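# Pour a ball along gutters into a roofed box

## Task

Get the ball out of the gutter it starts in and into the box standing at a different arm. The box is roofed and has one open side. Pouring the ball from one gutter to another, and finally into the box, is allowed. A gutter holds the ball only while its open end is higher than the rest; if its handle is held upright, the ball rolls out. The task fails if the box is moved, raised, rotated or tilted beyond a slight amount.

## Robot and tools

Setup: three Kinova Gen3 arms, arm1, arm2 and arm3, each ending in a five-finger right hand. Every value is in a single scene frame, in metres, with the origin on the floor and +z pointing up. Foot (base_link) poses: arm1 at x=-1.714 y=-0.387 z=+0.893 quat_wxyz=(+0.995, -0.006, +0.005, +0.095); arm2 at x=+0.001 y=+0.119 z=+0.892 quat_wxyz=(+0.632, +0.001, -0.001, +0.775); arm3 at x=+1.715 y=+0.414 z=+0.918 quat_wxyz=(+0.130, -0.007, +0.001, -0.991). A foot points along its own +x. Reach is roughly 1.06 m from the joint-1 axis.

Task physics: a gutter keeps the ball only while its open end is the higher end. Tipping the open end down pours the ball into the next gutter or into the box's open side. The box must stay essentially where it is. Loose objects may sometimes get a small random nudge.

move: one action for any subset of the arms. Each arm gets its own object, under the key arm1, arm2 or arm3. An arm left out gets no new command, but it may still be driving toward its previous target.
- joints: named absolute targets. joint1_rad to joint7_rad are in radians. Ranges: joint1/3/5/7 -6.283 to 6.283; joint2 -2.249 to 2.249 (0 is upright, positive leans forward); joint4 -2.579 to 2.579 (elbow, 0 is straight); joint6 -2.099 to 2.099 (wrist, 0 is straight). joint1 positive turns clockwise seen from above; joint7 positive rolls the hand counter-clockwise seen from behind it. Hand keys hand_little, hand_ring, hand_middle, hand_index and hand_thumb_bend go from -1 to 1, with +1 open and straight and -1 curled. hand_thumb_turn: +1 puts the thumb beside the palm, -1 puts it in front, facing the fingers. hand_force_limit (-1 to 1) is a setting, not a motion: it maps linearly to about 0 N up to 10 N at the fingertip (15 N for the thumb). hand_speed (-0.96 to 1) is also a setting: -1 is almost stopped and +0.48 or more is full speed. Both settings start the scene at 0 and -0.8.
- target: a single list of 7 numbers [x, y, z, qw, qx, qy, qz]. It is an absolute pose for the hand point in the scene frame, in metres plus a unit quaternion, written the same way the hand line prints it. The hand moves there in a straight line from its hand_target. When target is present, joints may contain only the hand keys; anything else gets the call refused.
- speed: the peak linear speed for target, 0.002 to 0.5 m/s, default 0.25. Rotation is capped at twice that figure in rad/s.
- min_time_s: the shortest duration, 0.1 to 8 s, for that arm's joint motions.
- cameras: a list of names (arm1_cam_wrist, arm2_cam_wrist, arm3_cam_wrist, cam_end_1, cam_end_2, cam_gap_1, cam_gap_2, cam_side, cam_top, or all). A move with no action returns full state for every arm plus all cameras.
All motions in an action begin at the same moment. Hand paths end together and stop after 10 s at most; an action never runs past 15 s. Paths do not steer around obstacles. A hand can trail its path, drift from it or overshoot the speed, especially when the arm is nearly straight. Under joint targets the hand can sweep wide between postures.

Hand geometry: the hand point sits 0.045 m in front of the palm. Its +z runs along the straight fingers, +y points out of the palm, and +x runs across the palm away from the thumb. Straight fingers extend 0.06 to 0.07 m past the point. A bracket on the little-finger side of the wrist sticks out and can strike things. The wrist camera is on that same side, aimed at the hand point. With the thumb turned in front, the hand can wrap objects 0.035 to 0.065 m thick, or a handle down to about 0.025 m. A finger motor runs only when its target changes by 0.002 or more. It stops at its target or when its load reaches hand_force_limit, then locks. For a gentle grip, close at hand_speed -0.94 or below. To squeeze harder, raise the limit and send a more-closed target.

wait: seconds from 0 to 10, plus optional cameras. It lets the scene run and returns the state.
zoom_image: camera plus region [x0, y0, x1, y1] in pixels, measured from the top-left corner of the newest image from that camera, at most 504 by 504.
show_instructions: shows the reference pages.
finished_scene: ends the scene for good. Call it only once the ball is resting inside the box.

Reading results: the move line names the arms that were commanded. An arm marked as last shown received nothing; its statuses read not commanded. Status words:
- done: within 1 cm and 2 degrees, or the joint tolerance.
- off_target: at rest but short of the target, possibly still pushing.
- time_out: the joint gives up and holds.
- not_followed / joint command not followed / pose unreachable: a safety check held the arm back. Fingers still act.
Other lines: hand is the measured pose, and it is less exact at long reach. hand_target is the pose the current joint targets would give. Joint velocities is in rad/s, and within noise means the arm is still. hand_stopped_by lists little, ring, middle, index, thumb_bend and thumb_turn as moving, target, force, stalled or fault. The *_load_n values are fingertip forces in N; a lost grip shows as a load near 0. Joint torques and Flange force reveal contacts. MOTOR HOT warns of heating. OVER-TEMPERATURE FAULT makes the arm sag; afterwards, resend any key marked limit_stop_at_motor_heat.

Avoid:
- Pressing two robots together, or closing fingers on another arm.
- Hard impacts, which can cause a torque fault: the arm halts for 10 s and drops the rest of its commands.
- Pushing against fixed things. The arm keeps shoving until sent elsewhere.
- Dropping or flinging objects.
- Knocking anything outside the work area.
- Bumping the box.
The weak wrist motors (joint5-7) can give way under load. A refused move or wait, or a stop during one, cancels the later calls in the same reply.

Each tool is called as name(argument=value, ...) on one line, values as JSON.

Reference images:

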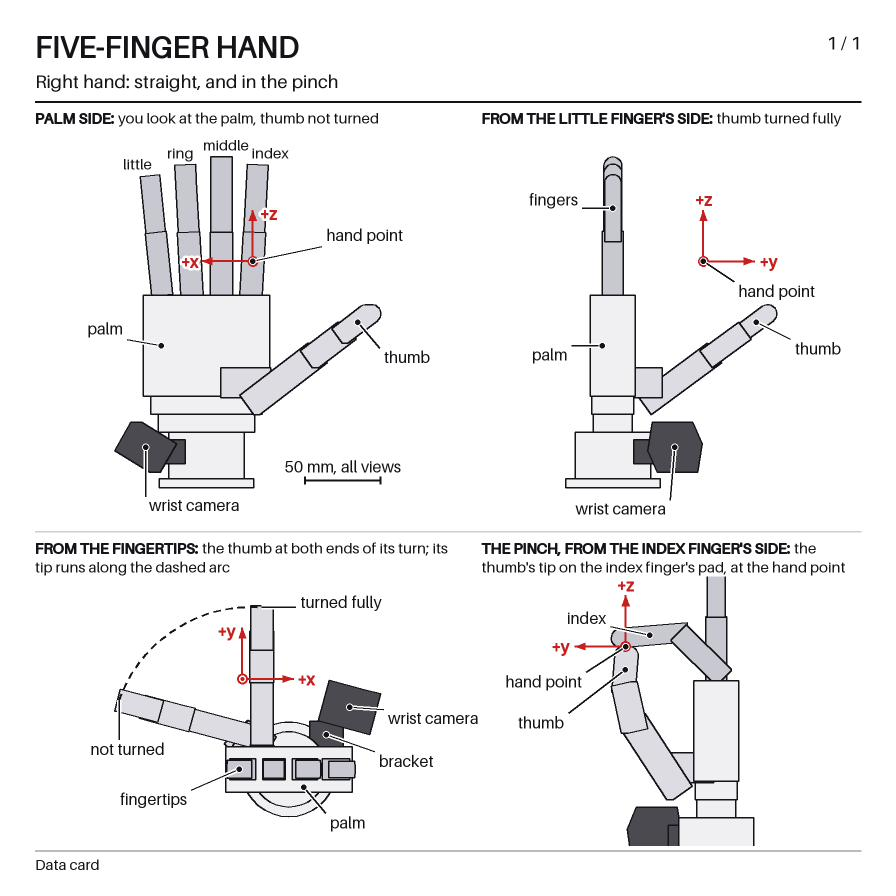

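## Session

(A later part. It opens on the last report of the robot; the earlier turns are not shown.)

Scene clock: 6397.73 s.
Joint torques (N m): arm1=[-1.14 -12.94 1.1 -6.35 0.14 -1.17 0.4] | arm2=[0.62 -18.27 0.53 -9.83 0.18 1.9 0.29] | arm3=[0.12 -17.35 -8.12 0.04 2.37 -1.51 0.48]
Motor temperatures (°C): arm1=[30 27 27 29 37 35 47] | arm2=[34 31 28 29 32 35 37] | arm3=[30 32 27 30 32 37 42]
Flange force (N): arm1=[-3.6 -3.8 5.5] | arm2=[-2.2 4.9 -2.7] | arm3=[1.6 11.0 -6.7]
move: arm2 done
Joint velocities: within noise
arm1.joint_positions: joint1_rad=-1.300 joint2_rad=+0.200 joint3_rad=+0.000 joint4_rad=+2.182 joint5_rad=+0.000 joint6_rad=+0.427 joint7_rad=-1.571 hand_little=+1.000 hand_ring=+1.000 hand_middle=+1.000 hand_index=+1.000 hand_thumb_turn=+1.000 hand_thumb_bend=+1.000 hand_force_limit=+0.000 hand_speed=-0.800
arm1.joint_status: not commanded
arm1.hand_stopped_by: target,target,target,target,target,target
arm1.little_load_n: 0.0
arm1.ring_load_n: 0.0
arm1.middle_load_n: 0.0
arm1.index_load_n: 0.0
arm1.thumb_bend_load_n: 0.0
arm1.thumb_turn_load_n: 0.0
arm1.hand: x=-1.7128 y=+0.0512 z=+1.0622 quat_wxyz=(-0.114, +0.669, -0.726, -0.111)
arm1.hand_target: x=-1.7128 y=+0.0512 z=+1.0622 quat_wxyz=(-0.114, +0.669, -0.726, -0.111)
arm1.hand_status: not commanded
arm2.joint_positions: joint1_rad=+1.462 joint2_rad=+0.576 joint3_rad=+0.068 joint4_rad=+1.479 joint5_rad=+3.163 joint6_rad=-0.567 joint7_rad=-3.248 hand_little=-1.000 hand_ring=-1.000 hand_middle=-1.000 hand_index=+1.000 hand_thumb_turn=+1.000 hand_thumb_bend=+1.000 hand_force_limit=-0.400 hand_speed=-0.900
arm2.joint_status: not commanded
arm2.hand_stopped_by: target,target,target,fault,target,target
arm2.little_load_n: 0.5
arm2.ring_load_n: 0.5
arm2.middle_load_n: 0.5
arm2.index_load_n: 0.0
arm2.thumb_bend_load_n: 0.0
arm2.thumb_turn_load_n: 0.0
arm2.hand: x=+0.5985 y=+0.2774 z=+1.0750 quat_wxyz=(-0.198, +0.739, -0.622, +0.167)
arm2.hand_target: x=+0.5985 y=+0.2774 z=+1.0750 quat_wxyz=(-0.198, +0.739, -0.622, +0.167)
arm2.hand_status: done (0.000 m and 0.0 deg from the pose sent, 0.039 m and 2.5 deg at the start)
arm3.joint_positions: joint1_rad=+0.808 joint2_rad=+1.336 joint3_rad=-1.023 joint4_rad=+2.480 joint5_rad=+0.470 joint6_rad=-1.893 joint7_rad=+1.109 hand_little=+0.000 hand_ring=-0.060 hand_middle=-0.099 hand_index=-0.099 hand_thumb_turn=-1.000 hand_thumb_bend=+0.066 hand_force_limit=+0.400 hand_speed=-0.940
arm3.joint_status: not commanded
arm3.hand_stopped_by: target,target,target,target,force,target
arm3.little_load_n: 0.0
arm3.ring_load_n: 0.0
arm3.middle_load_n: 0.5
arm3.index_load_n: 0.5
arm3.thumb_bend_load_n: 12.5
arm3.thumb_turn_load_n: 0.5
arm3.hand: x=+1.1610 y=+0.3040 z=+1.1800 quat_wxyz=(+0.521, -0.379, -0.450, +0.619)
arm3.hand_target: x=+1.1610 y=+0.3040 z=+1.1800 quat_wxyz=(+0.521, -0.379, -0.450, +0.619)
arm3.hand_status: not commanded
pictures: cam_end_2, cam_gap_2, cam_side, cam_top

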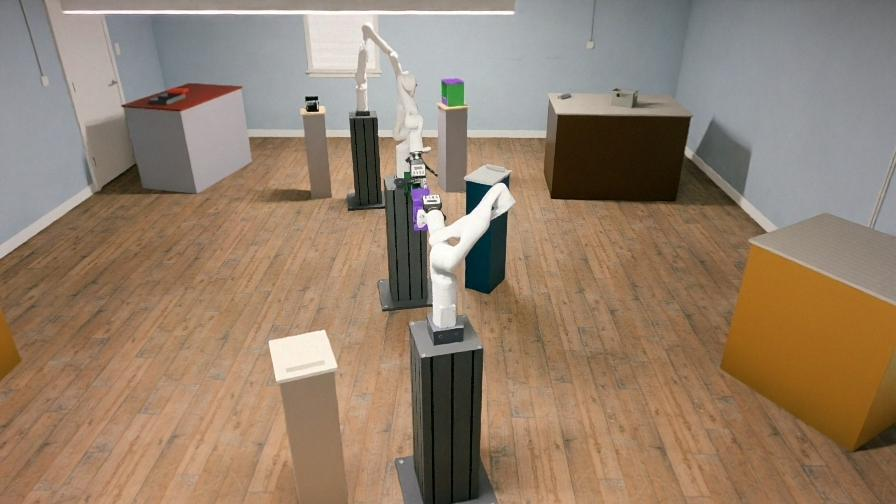

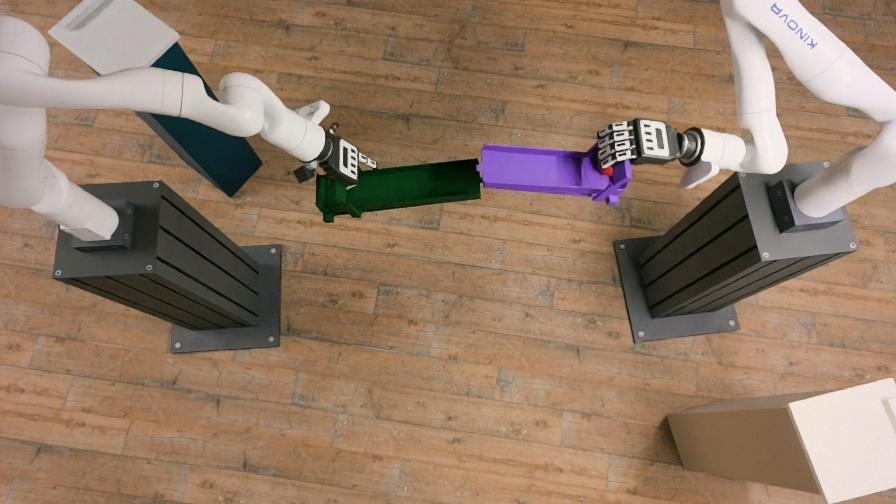

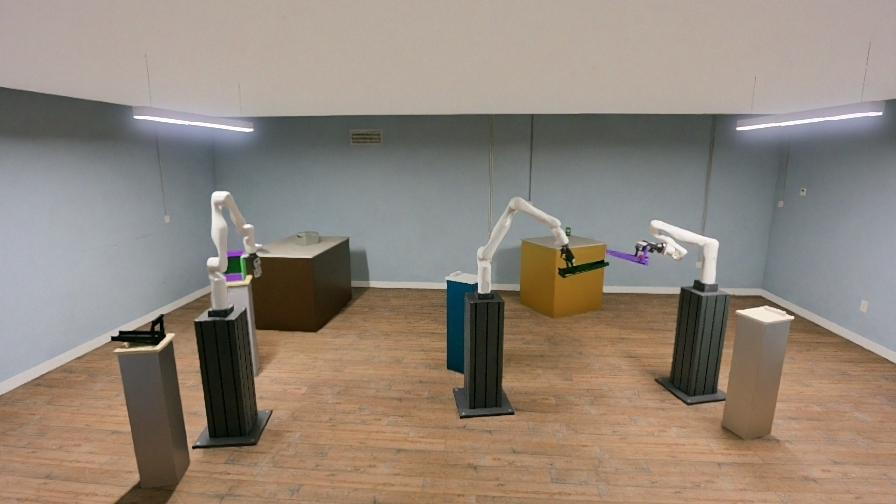

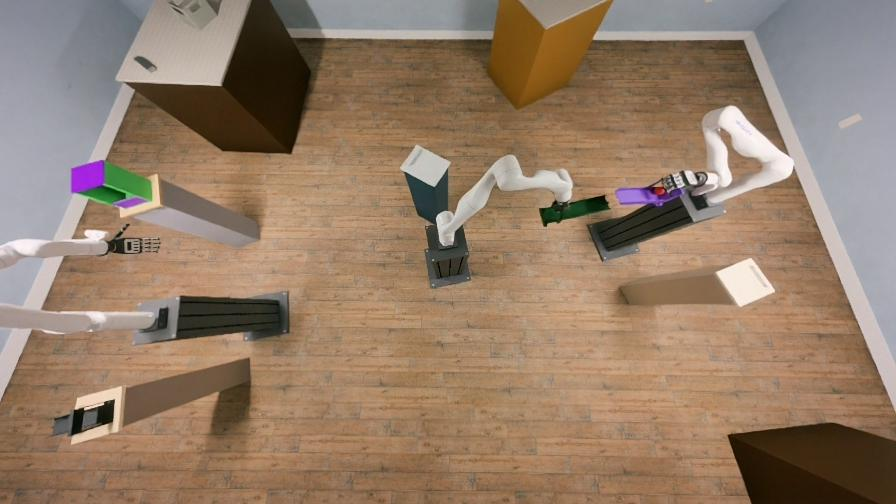

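move(arm3={"target": [1.1533, 0.3027, 1.23, -0.48242, 0.42681, 0.50684, -0.57289], "speed": 0.06}, cameras=["arm3_cam_wrist", "cam_gap_2", "cam_side"])

zoom_image(camera="cam_gap_2", region=[300, 100, 660, 260])

zoom_image(camera="cam_side", region=[550, 220, 670, 290])

Scene clock: 6452.17 s.
Joint torques (N m): arm1=[-1.14 -12.97 1.11 -6.31 0.14 -1.17 0.37] | arm2=[0.67 -18.28 0.54 -9.89 0.19 1.88 0.29] | arm3=[0.15 -15.55 -8.24 -4.02 2.42 -1.83 0.45]
Motor temperatures (°C): arm1=[30 27 27 29 37 35 47] | arm2=[34 31 28 29 32 35 37] | arm3=[30 32 27 30 32 37 42]
Flange force (N): arm1=[-3.7 -3.9 5.6] | arm2=[-2.3 5.2 -2.7] | arm3=[0.6 13.2 -1.2]
move: arm3 done
Joint velocities: within noise
arm1, arm2: as last shown
arm3.joint_positions: joint1_rad=+0.939 joint2_rad=+1.012 joint3_rad=-1.342 joint4_rad=+2.471 joint5_rad=-0.081 joint6_rad=-1.564 joint7_rad=+0.998 hand_little=+0.000 hand_ring=-0.060 hand_middle=-0.099 hand_index=-0.099 hand_thumb_turn=-1.000 hand_thumb_bend=+0.066 hand_force_limit=+0.400 hand_speed=-0.940
arm3.joint_status: not commanded
arm3.hand_stopped_by: target,target,target,target,force,target
arm3.little_load_n: 0.0
arm3.ring_load_n: 0.0
arm3.middle_load_n: 1.0
arm3.index_load_n: 0.5
arm3.thumb_bend_load_n: 12.5
arm3.thumb_turn_load_n: 1.0
arm3.hand: x=+1.1533 y=+0.3027 z=+1.2300 quat_wxyz=(+0.482, -0.427, -0.507, +0.573)
arm3.hand_target: x=+1.1533 y=+0.3027 z=+1.2300 quat_wxyz=(+0.482, -0.427, -0.507, +0.573)
arm3.hand_status: done (0.000 m and 0.0 deg from the pose sent, 0.051 m and 11.0 deg at the start)

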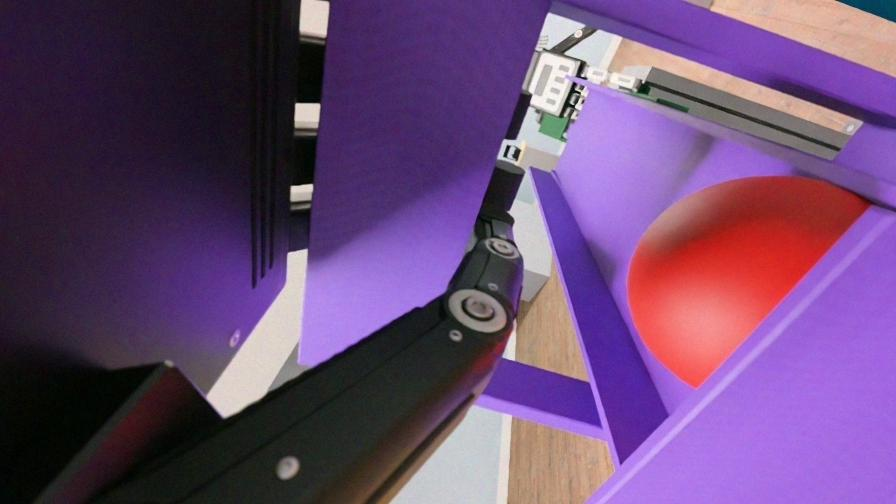

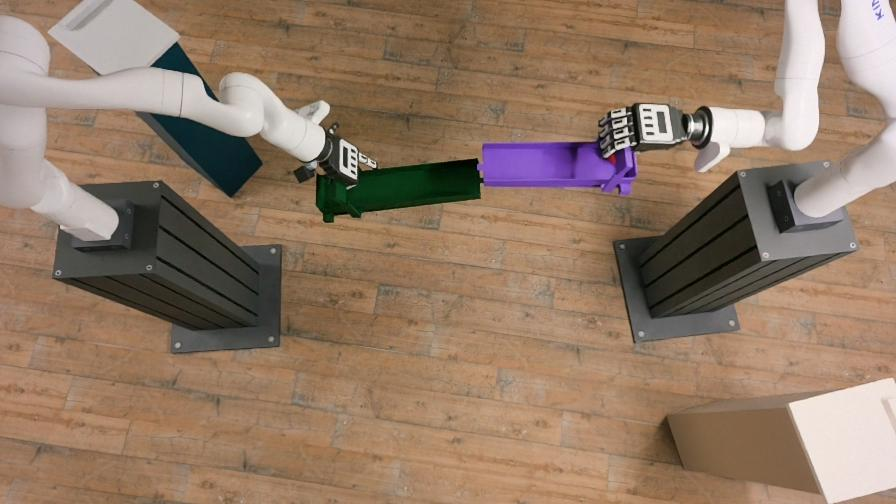

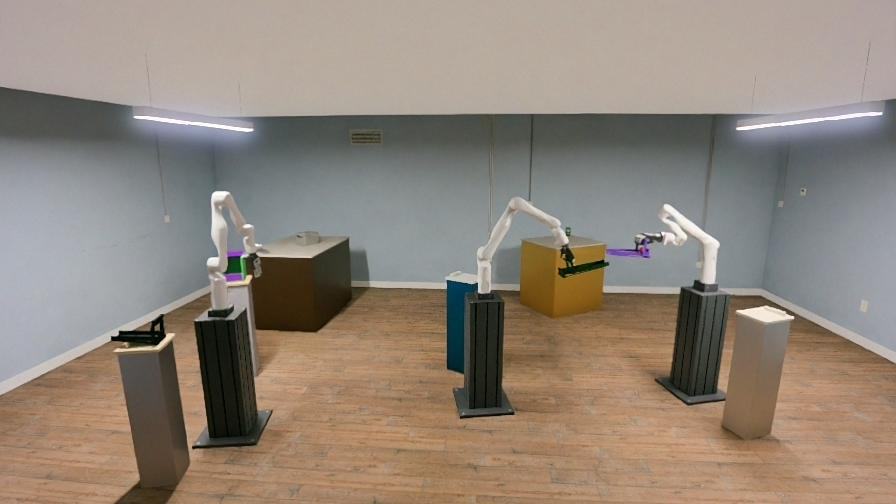

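Scaled by 1.400 from the camera's image (finer frame: 1280x720).

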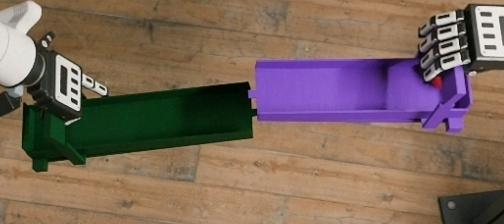

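Scaled by 4.200 from the camera's image (finer frame: 1280x720).

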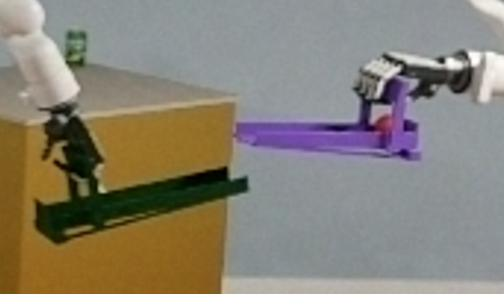

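move(arm3={"target": [1.0424, 0.2835, 1.235, -0.48242, 0.42681, 0.50684, -0.57289], "speed": 0.07}, cameras=["arm2_cam_wrist", "cam_gap_2", "cam_side", "cam_end_2"])

zoom_image(camera="cam_gap_2", region=[300, 100, 660, 260])

zoom_image(camera="cam_side", region=[550, 220, 670, 290])

zoom_image(camera="cam_end_2", region=[370, 130, 490, 260])

Scene clock: 6485.30 s.
Joint torques (N m): arm1=[-1.12 -12.93 1.03 -6.32 0.15 -1.17 0.38] | arm2=[0.71 -18.25 0.54 -9.77 0.14 1.85 0.28] | arm3=[0.17 -18.57 -10.03 -4.95 2.33 -1.74 0.51]
Motor temperatures (°C): arm1=[30 27 27 29 37 35 47] | arm2=[34 31 28 29 32 35 37] | arm3=[30 32 27 30 32 37 42]
Flange force (N): arm1=[-3.7 -3.8 5.5] | arm2=[-2.4 4.8 -2.6] | arm3=[0.5 10.4 -0.8]
move: arm3 done
Joint velocities: within noise
arm1, arm2: as last shown
arm1.middle_load_n: -0.5
arm3.joint_positions: joint1_rad=+0.873 joint2_rad=+1.067 joint3_rad=-1.286 joint4_rad=+2.112 joint5_rad=-0.040 joint6_rad=-1.276 joint7_rad=+1.025 hand_little=+0.000 hand_ring=-0.060 hand_middle=-0.099 hand_index=-0.099 hand_thumb_turn=-1.000 hand_thumb_bend=+0.066 hand_force_limit=+0.400 hand_speed=-0.940
arm3.joint_status: not commanded
arm3.hand_stopped_by: target,target,target,target,force,target
arm3.little_load_n: 0.0
arm3.ring_load_n: 0.0
arm3.middle_load_n: 0.5
arm3.index_load_n: 1.0
arm3.thumb_bend_load_n: 13.0
arm3.thumb_turn_load_n: 1.0
arm3.hand: x=+1.0424 y=+0.2835 z=+1.2350 quat_wxyz=(+0.482, -0.427, -0.507, +0.573)
arm3.hand_target: x=+1.0424 y=+0.2835 z=+1.2350 quat_wxyz=(+0.482, -0.427, -0.507, +0.573)
arm3.hand_status: done (0.000 m and 0.0 deg from the pose sent, 0.113 m and 0.0 deg at the start)
pictures: arm2_cam_wrist, cam_end_2, cam_gap_2, cam_side

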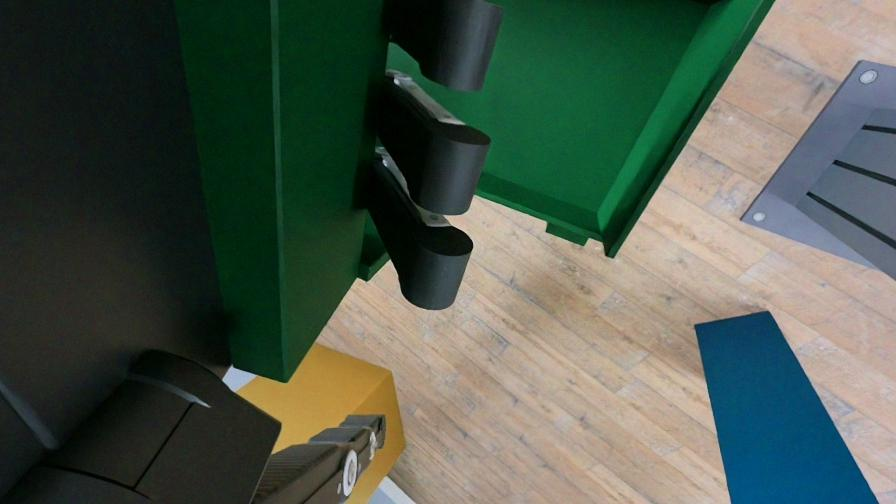

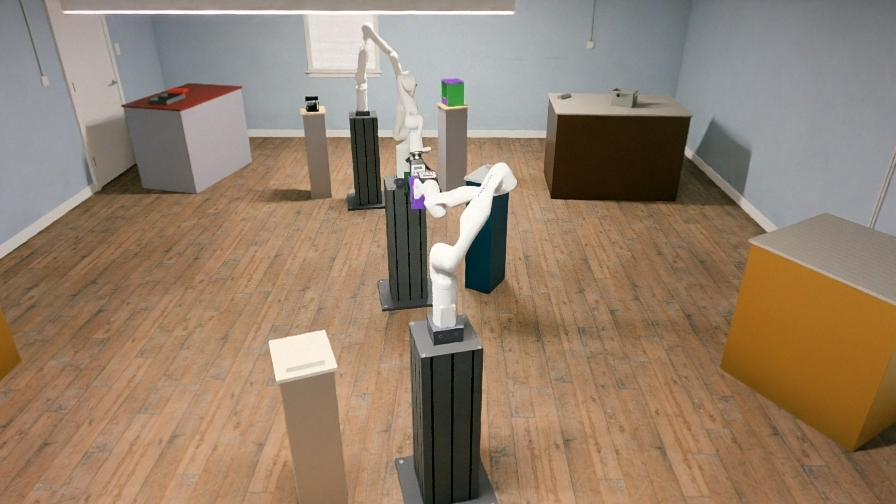

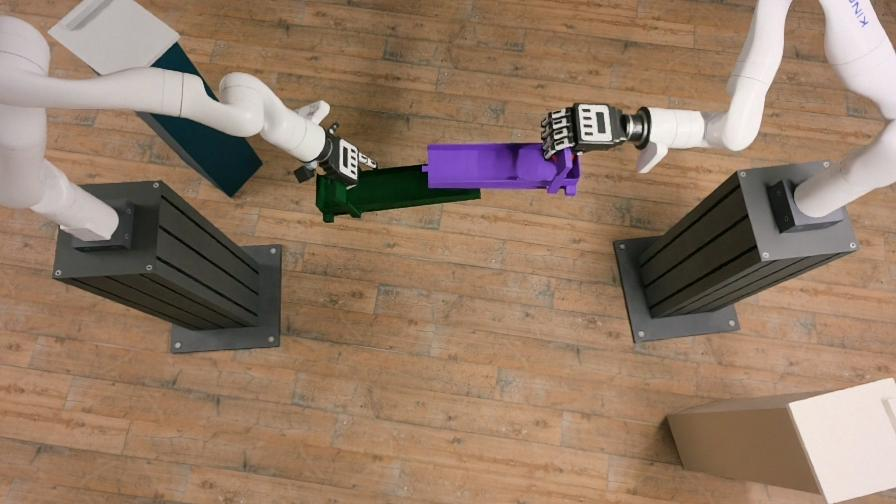

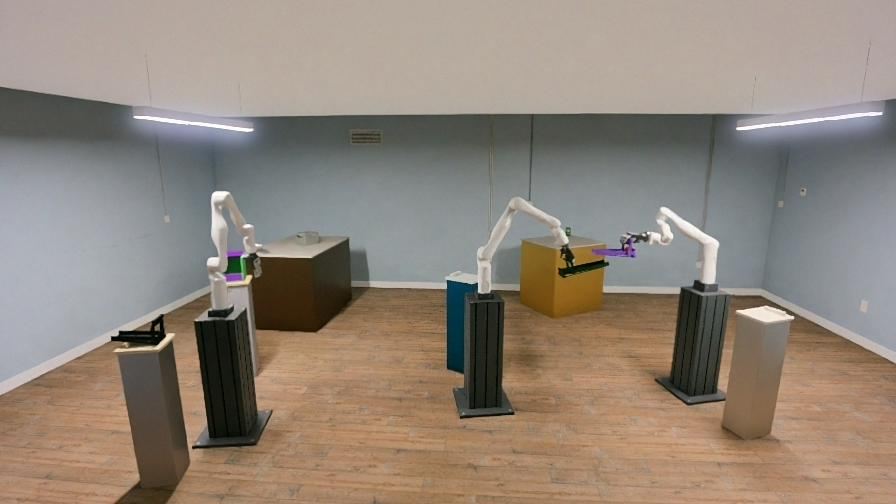

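Scaled by 1.400 from the camera's image (finer frame: 1280x720).

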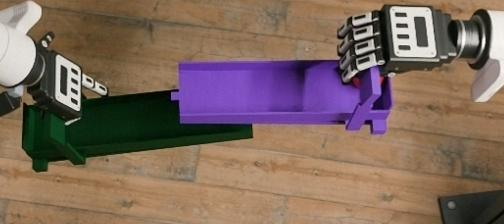

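Scaled by 4.200 from the camera's image (finer frame: 1280x720).

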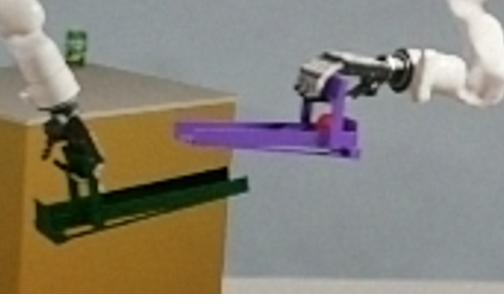

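Scaled by 3.877 from the camera's image (finer frame: 1280x720).

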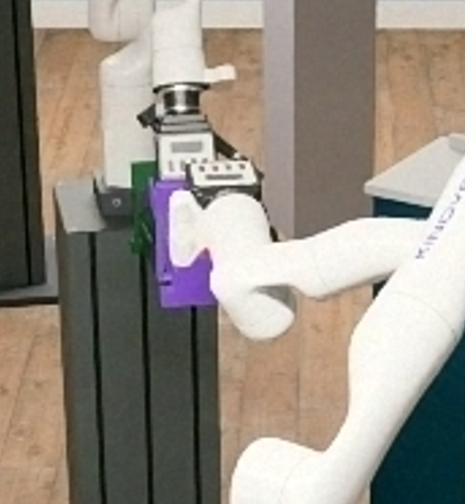

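zoom_image(camera="cam_end_2", region=[390, 160, 450, 220])

zoom_image(camera="cam_gap_2", region=[400, 120, 600, 220])

Scaled by 8.400 from the camera's image (finer frame: 1280x720).

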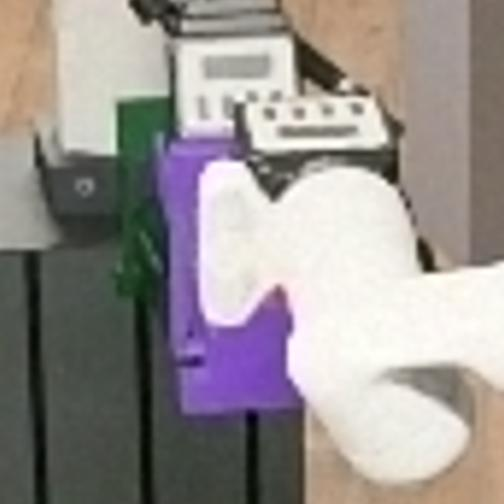

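Scaled by 2.520 from the camera's image (finer frame: 1280x720).

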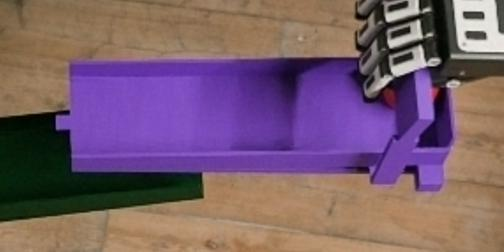

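zoom_image(camera="cam_side", region=[430, 270, 550, 430])

zoom_image(camera="cam_side", region=[630, 260, 750, 420])

zoom_image(camera="cam_end_2", region=[330, 150, 530, 330])

zoom_image(camera="cam_end_2", region=[370, 280, 530, 504])

Scaled by 3.150 from the camera's image (finer frame: 1280x720).

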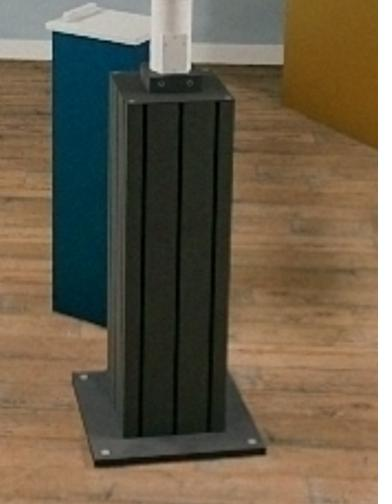

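Scaled by 3.150 from the camera's image (finer frame: 1280x720).

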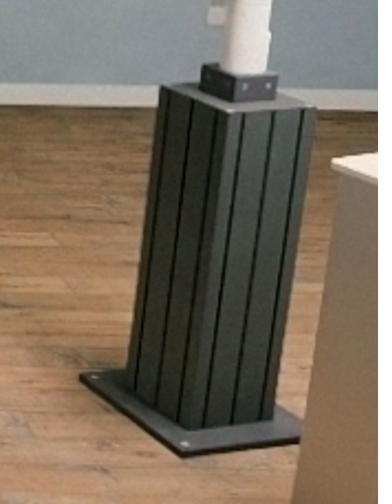

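Scaled by 2.520 from the camera's image (finer frame: 1280x720).

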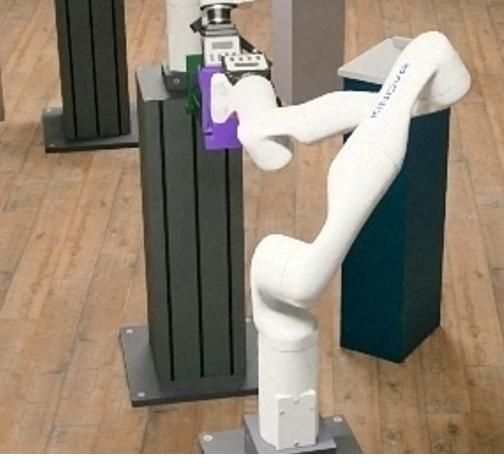

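Scaled by 2.250 from the camera's image (finer frame: 1280x720).

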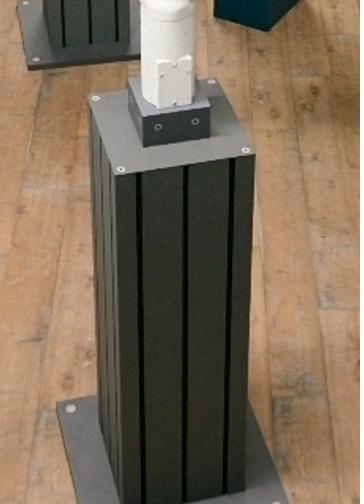

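move(cameras=["cam_end_1", "cam_end_2", "cam_top", "cam_gap_2", "cam_side"])

zoom_image(camera="cam_end_2", region=[395, 165, 435, 205])

zoom_image(camera="cam_end_1", region=[350, 60, 430, 140])

zoom_image(camera="cam_top", region=[530, 160, 700, 240])

Scene clock: 6693.33 s.
Joint torques (N m): arm1=[-1.16 -12.91 1.05 -6.32 0.12 -1.15 0.41] | arm2=[0.6 -18.19 0.57 -9.85 0.16 1.88 0.27] | arm3=[0.15 -18.62 -10.08 -4.98 2.33 -1.76 0.48]
Motor temperatures (°C): arm1=[30 27 27 29 37 35 47] | arm2=[34 31 28 29 32 35 37] | arm3=[30 32 28 30 32 38 42]
Flange force (N): arm1=[-3.6 -3.7 5.5] | arm2=[-2.1 5.1 -2.8] | arm3=[0.6 10.5 -0.8]
Joint velocities: within noise
arm1.joint_positions: joint1_rad=-1.300 joint2_rad=+0.200 joint3_rad=+0.000 joint4_rad=+2.182 joint5_rad=+0.000 joint6_rad=+0.427 joint7_rad=-1.571 hand_little=+1.000 hand_ring=+1.000 hand_middle=+1.000 hand_index=+1.000 hand_thumb_turn=+1.000 hand_thumb_bend=+1.000 hand_force_limit=+0.000 hand_speed=-0.800
arm1.joint_status: not commanded
arm1.hand_stopped_by: target,target,target,target,target,target
arm1.little_load_n: 0.0
arm1.ring_load_n: 0.0
arm1.middle_load_n: 0.0
arm1.index_load_n: 0.0
arm1.thumb_bend_load_n: 0.0
arm1.thumb_turn_load_n: 0.0
arm1.hand: x=-1.7128 y=+0.0512 z=+1.0622 quat_wxyz=(-0.114, +0.669, -0.726, -0.111) (m; scene frame)
arm1.hand_target: x=-1.7128 y=+0.0512 z=+1.0622 quat_wxyz=(-0.114, +0.669, -0.726, -0.111) (m; scene frame)
arm1.hand_status: not commanded
arm2.joint_positions: joint1_rad=+1.462 joint2_rad=+0.576 joint3_rad=+0.068 joint4_rad=+1.479 joint5_rad=+3.163 joint6_rad=-0.567 joint7_rad=-3.248 hand_little=-1.000 hand_ring=-1.000 hand_middle=-1.000 hand_index=+1.000 hand_thumb_turn=+1.000 hand_thumb_bend=+1.000 hand_force_limit=-0.400 hand_speed=-0.900
arm2.joint_status: not commanded
arm2.hand_stopped_by: target,target,target,fault,target,target
arm2.little_load_n: 0.5
arm2.ring_load_n: 0.0
arm2.middle_load_n: 0.5
arm2.index_load_n: 0.0
arm2.thumb_bend_load_n: 0.0
arm2.thumb_turn_load_n: -0.5
arm2.hand: x=+0.5985 y=+0.2774 z=+1.0750 quat_wxyz=(-0.198, +0.739, -0.622, +0.167) (m; scene frame)
arm2.hand_target: x=+0.5985 y=+0.2774 z=+1.0750 quat_wxyz=(-0.198, +0.739, -0.622, +0.167) (m; scene frame)
arm2.hand_status: not commanded
arm3.joint_positions: joint1_rad=+0.873 joint2_rad=+1.067 joint3_rad=-1.286 joint4_rad=+2.112 joint5_rad=-0.040 joint6_rad=-1.276 joint7_rad=+1.025 hand_little=+0.000 hand_ring=-0.060 hand_middle=-0.099 hand_index=-0.099 hand_thumb_turn=-1.000 hand_thumb_bend=+0.066 hand_force_limit=+0.400 hand_speed=-0.940
arm3.joint_status: not commanded
arm3.hand_stopped_by: target,target,target,target,force,target
arm3.little_load_n: 0.0
arm3.ring_load_n: 0.0
arm3.middle_load_n: 0.5
arm3.index_load_n: 1.0
arm3.thumb_bend_load_n: 12.5
arm3.thumb_turn_load_n: 1.0
arm3.hand: x=+1.0424 y=+0.2835 z=+1.2350 quat_wxyz=(+0.482, -0.427, -0.507, +0.573) (m; scene frame)
arm3.hand_target: x=+1.0424 y=+0.2835 z=+1.2350 quat_wxyz=(+0.482, -0.427, -0.507, +0.573) (m; scene frame)
arm3.hand_status: done (0.000 m and 0.0 deg from the pose sent, 0.113 m and 0.0 deg at the start)
pictures: cam_end_1, cam_end_2, cam_gap_2, cam_side, cam_top

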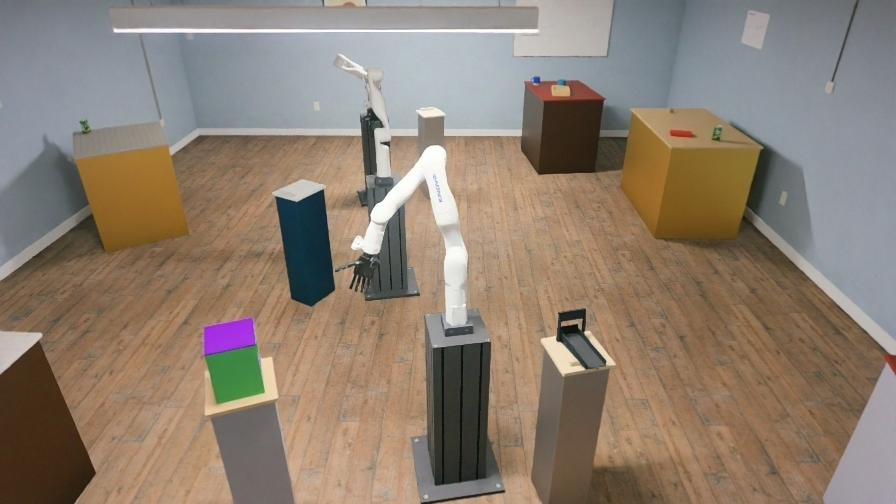

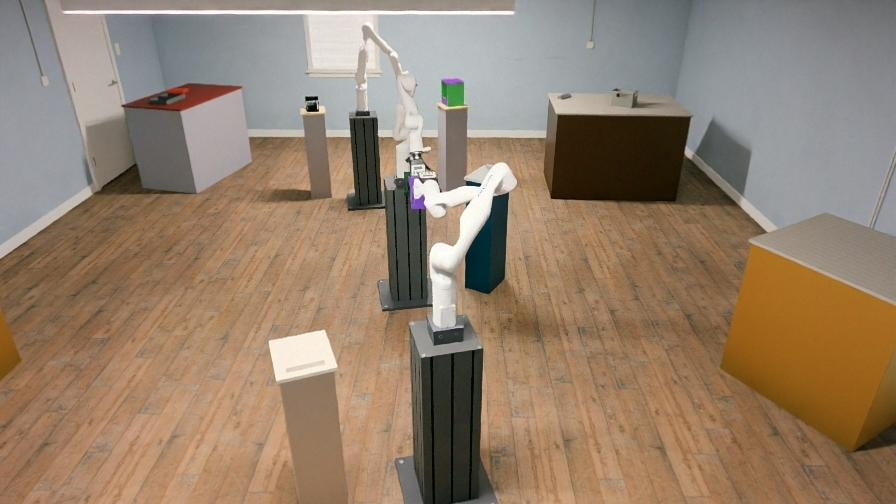

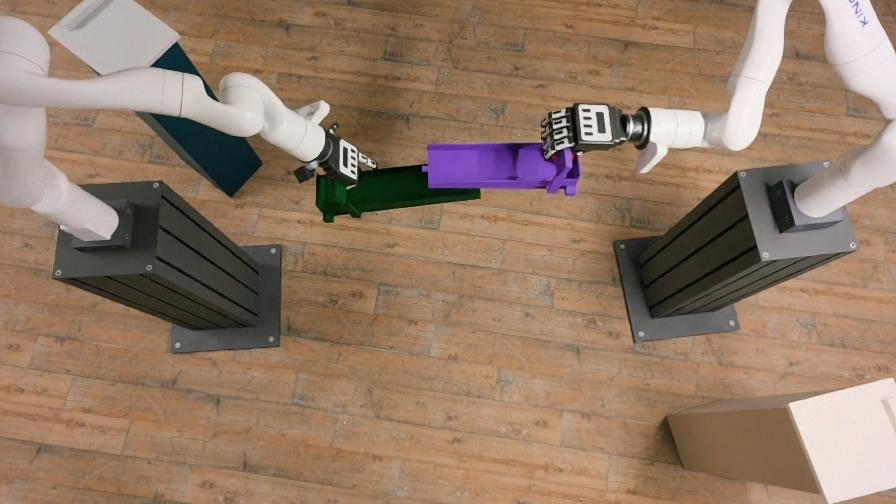

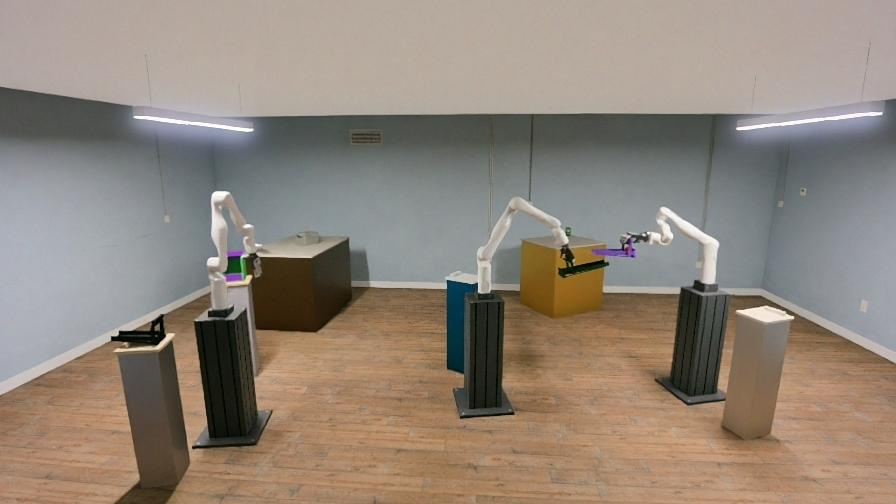

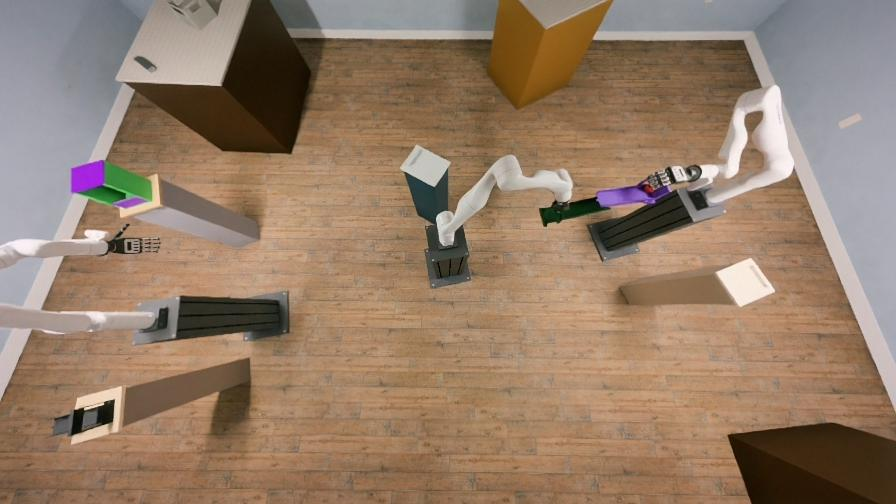

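Scaled by 12.600 from the camera's image (finer frame: 1280x720).

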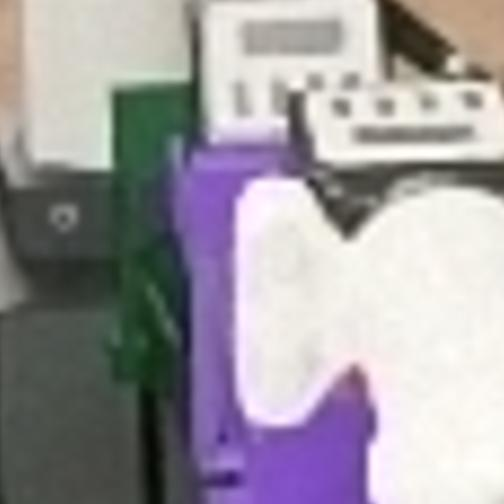

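Scaled by 6.300 from the camera's image (finer frame: 1280x720).

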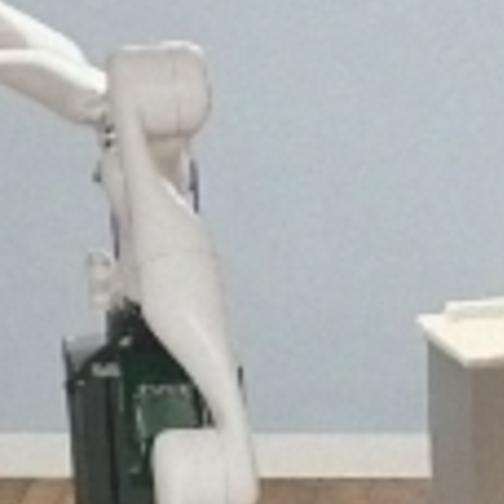

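Scaled by 2.965 from the camera's image (finer frame: 1280x720).

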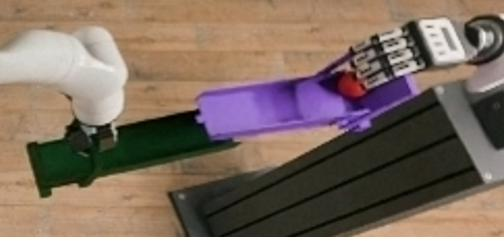

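move(cameras=["arm3_cam_wrist", "arm2_cam_wrist"])

zoom_image(camera="arm3_cam_wrist", region=[480, 0, 896, 260])

Scene clock: 6802.07 s.
Joint torques (N m): arm1=[-1.12 -12.94 1.08 -6.32 0.14 -1.16 0.39] | arm2=[0.64 -18.2 0.55 -9.81 0.16 1.9 0.29] | arm3=[0.14 -18.6 -10.04 -4.98 2.32 -1.79 0.49]
Motor temperatures (°C): arm1=[30 27 27 29 37 35 47] | arm2=[34 31 28 29 32 35 37] | arm3=[30 32 28 30 32 38 42]
Flange force (N): arm1=[-3.7 -3.7 5.5] | arm2=[-2.2 4.9 -2.8] | arm3=[0.7 10.4 -0.7]
Joint velocities: within noise
arm1.joint_positions: joint1_rad=-1.300 joint2_rad=+0.200 joint3_rad=+0.000 joint4_rad=+2.182 joint5_rad=+0.000 joint6_rad=+0.427 joint7_rad=-1.571 hand_little=+1.000 hand_ring=+1.000 hand_middle=+1.000 hand_index=+1.000 hand_thumb_turn=+1.000 hand_thumb_bend=+1.000 hand_force_limit=+0.000 hand_speed=-0.800
arm1.joint_status: not commanded
arm1.hand_stopped_by: target,target,target,target,target,target
arm1.little_load_n: 0.0
arm1.ring_load_n: 0.0
arm1.middle_load_n: 0.0
arm1.index_load_n: 0.0
arm1.thumb_bend_load_n: -0.5
arm1.thumb_turn_load_n: 0.0
arm1.hand: x=-1.7128 y=+0.0512 z=+1.0622 quat_wxyz=(-0.114, +0.669, -0.726, -0.111) (m; scene frame)
arm1.hand_target: x=-1.7128 y=+0.0512 z=+1.0622 quat_wxyz=(-0.114, +0.669, -0.726, -0.111) (m; scene frame)
arm1.hand_status: not commanded
arm2.joint_positions: joint1_rad=+1.462 joint2_rad=+0.576 joint3_rad=+0.068 joint4_rad=+1.479 joint5_rad=+3.163 joint6_rad=-0.567 joint7_rad=-3.248 hand_little=-1.000 hand_ring=-1.000 hand_middle=-1.000 hand_index=+1.000 hand_thumb_turn=+1.000 hand_thumb_bend=+1.000 hand_force_limit=-0.400 hand_speed=-0.900
arm2.joint_status: not commanded
arm2.hand_stopped_by: target,target,target,fault,target,target
arm2.little_load_n: 0.5
arm2.ring_load_n: 0.5
arm2.middle_load_n: 0.5
arm2.index_load_n: 0.0
arm2.thumb_bend_load_n: 0.0
arm2.thumb_turn_load_n: 0.0
arm2.hand: x=+0.5985 y=+0.2774 z=+1.0750 quat_wxyz=(-0.198, +0.739, -0.622, +0.167) (m; scene frame)
arm2.hand_target: x=+0.5985 y=+0.2774 z=+1.0750 quat_wxyz=(-0.198, +0.739, -0.622, +0.167) (m; scene frame)
arm2.hand_status: not commanded
arm3.joint_positions: joint1_rad=+0.873 joint2_rad=+1.067 joint3_rad=-1.286 joint4_rad=+2.112 joint5_rad=-0.040 joint6_rad=-1.276 joint7_rad=+1.025 hand_little=+0.000 hand_ring=-0.060 hand_middle=-0.099 hand_index=-0.099 hand_thumb_turn=-1.000 hand_thumb_bend=+0.066 hand_force_limit=+0.400 hand_speed=-0.940
arm3.joint_status: not commanded
arm3.hand_stopped_by: target,target,target,target,force,target
arm3.little_load_n: 0.0
arm3.ring_load_n: 0.0
arm3.middle_load_n: 0.5
arm3.index_load_n: 1.0
arm3.thumb_bend_load_n: 13.0
arm3.thumb_turn_load_n: 1.0
arm3.hand: x=+1.0424 y=+0.2835 z=+1.2350 quat_wxyz=(+0.482, -0.427, -0.507, +0.573) (m; scene frame)
arm3.hand_target: x=+1.0424 y=+0.2835 z=+1.2350 quat_wxyz=(+0.482, -0.427, -0.507, +0.573) (m; scene frame)
arm3.hand_status: done (0.000 m and 0.0 deg from the pose sent, 0.113 m and 0.0 deg at the start)
pictures: arm2_cam_wrist, arm3_cam_wrist

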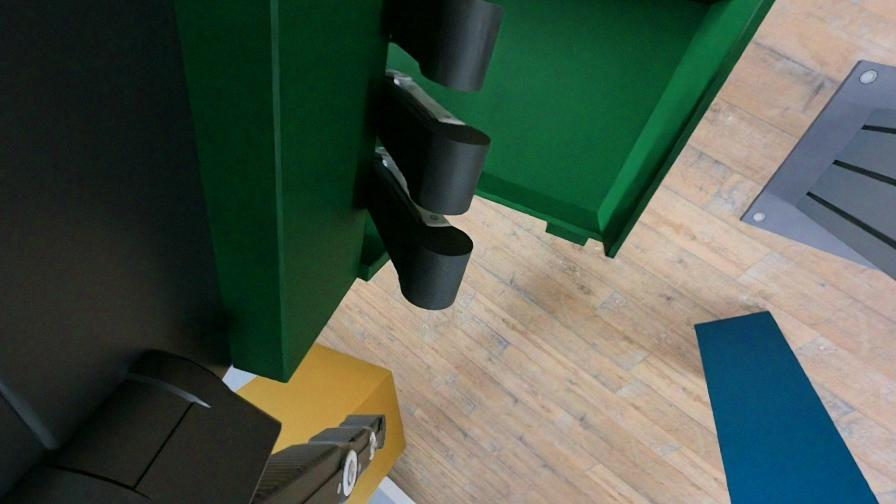

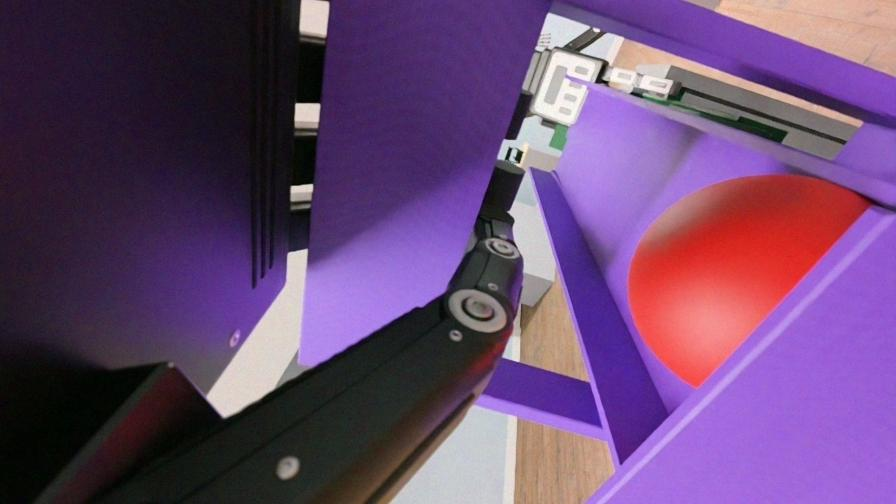

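Scaled by 1.212 from the camera's image (finer frame: 1280x720).

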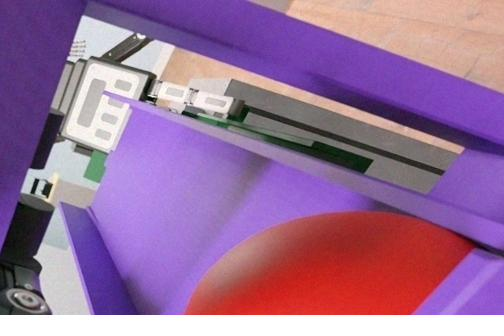

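zoom_image(camera="arm3_cam_wrist", region=[520, 10, 720, 150])

zoom_image(camera="arm3_cam_wrist", region=[680, 60, 896, 220])

Scaled by 2.520 from the camera's image (finer frame: 1280x720).

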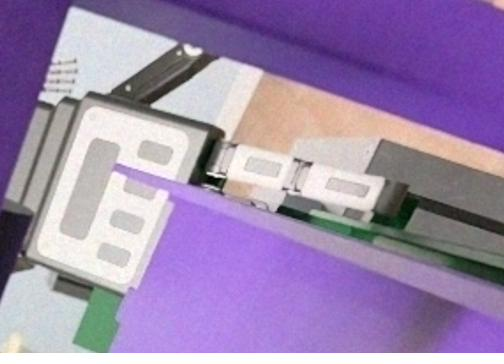

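Scaled by 2.333 from the camera's image (finer frame: 1280x720).

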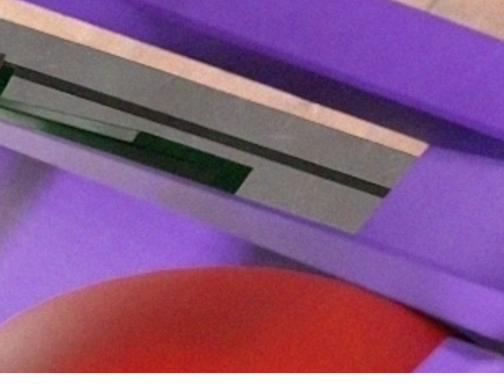

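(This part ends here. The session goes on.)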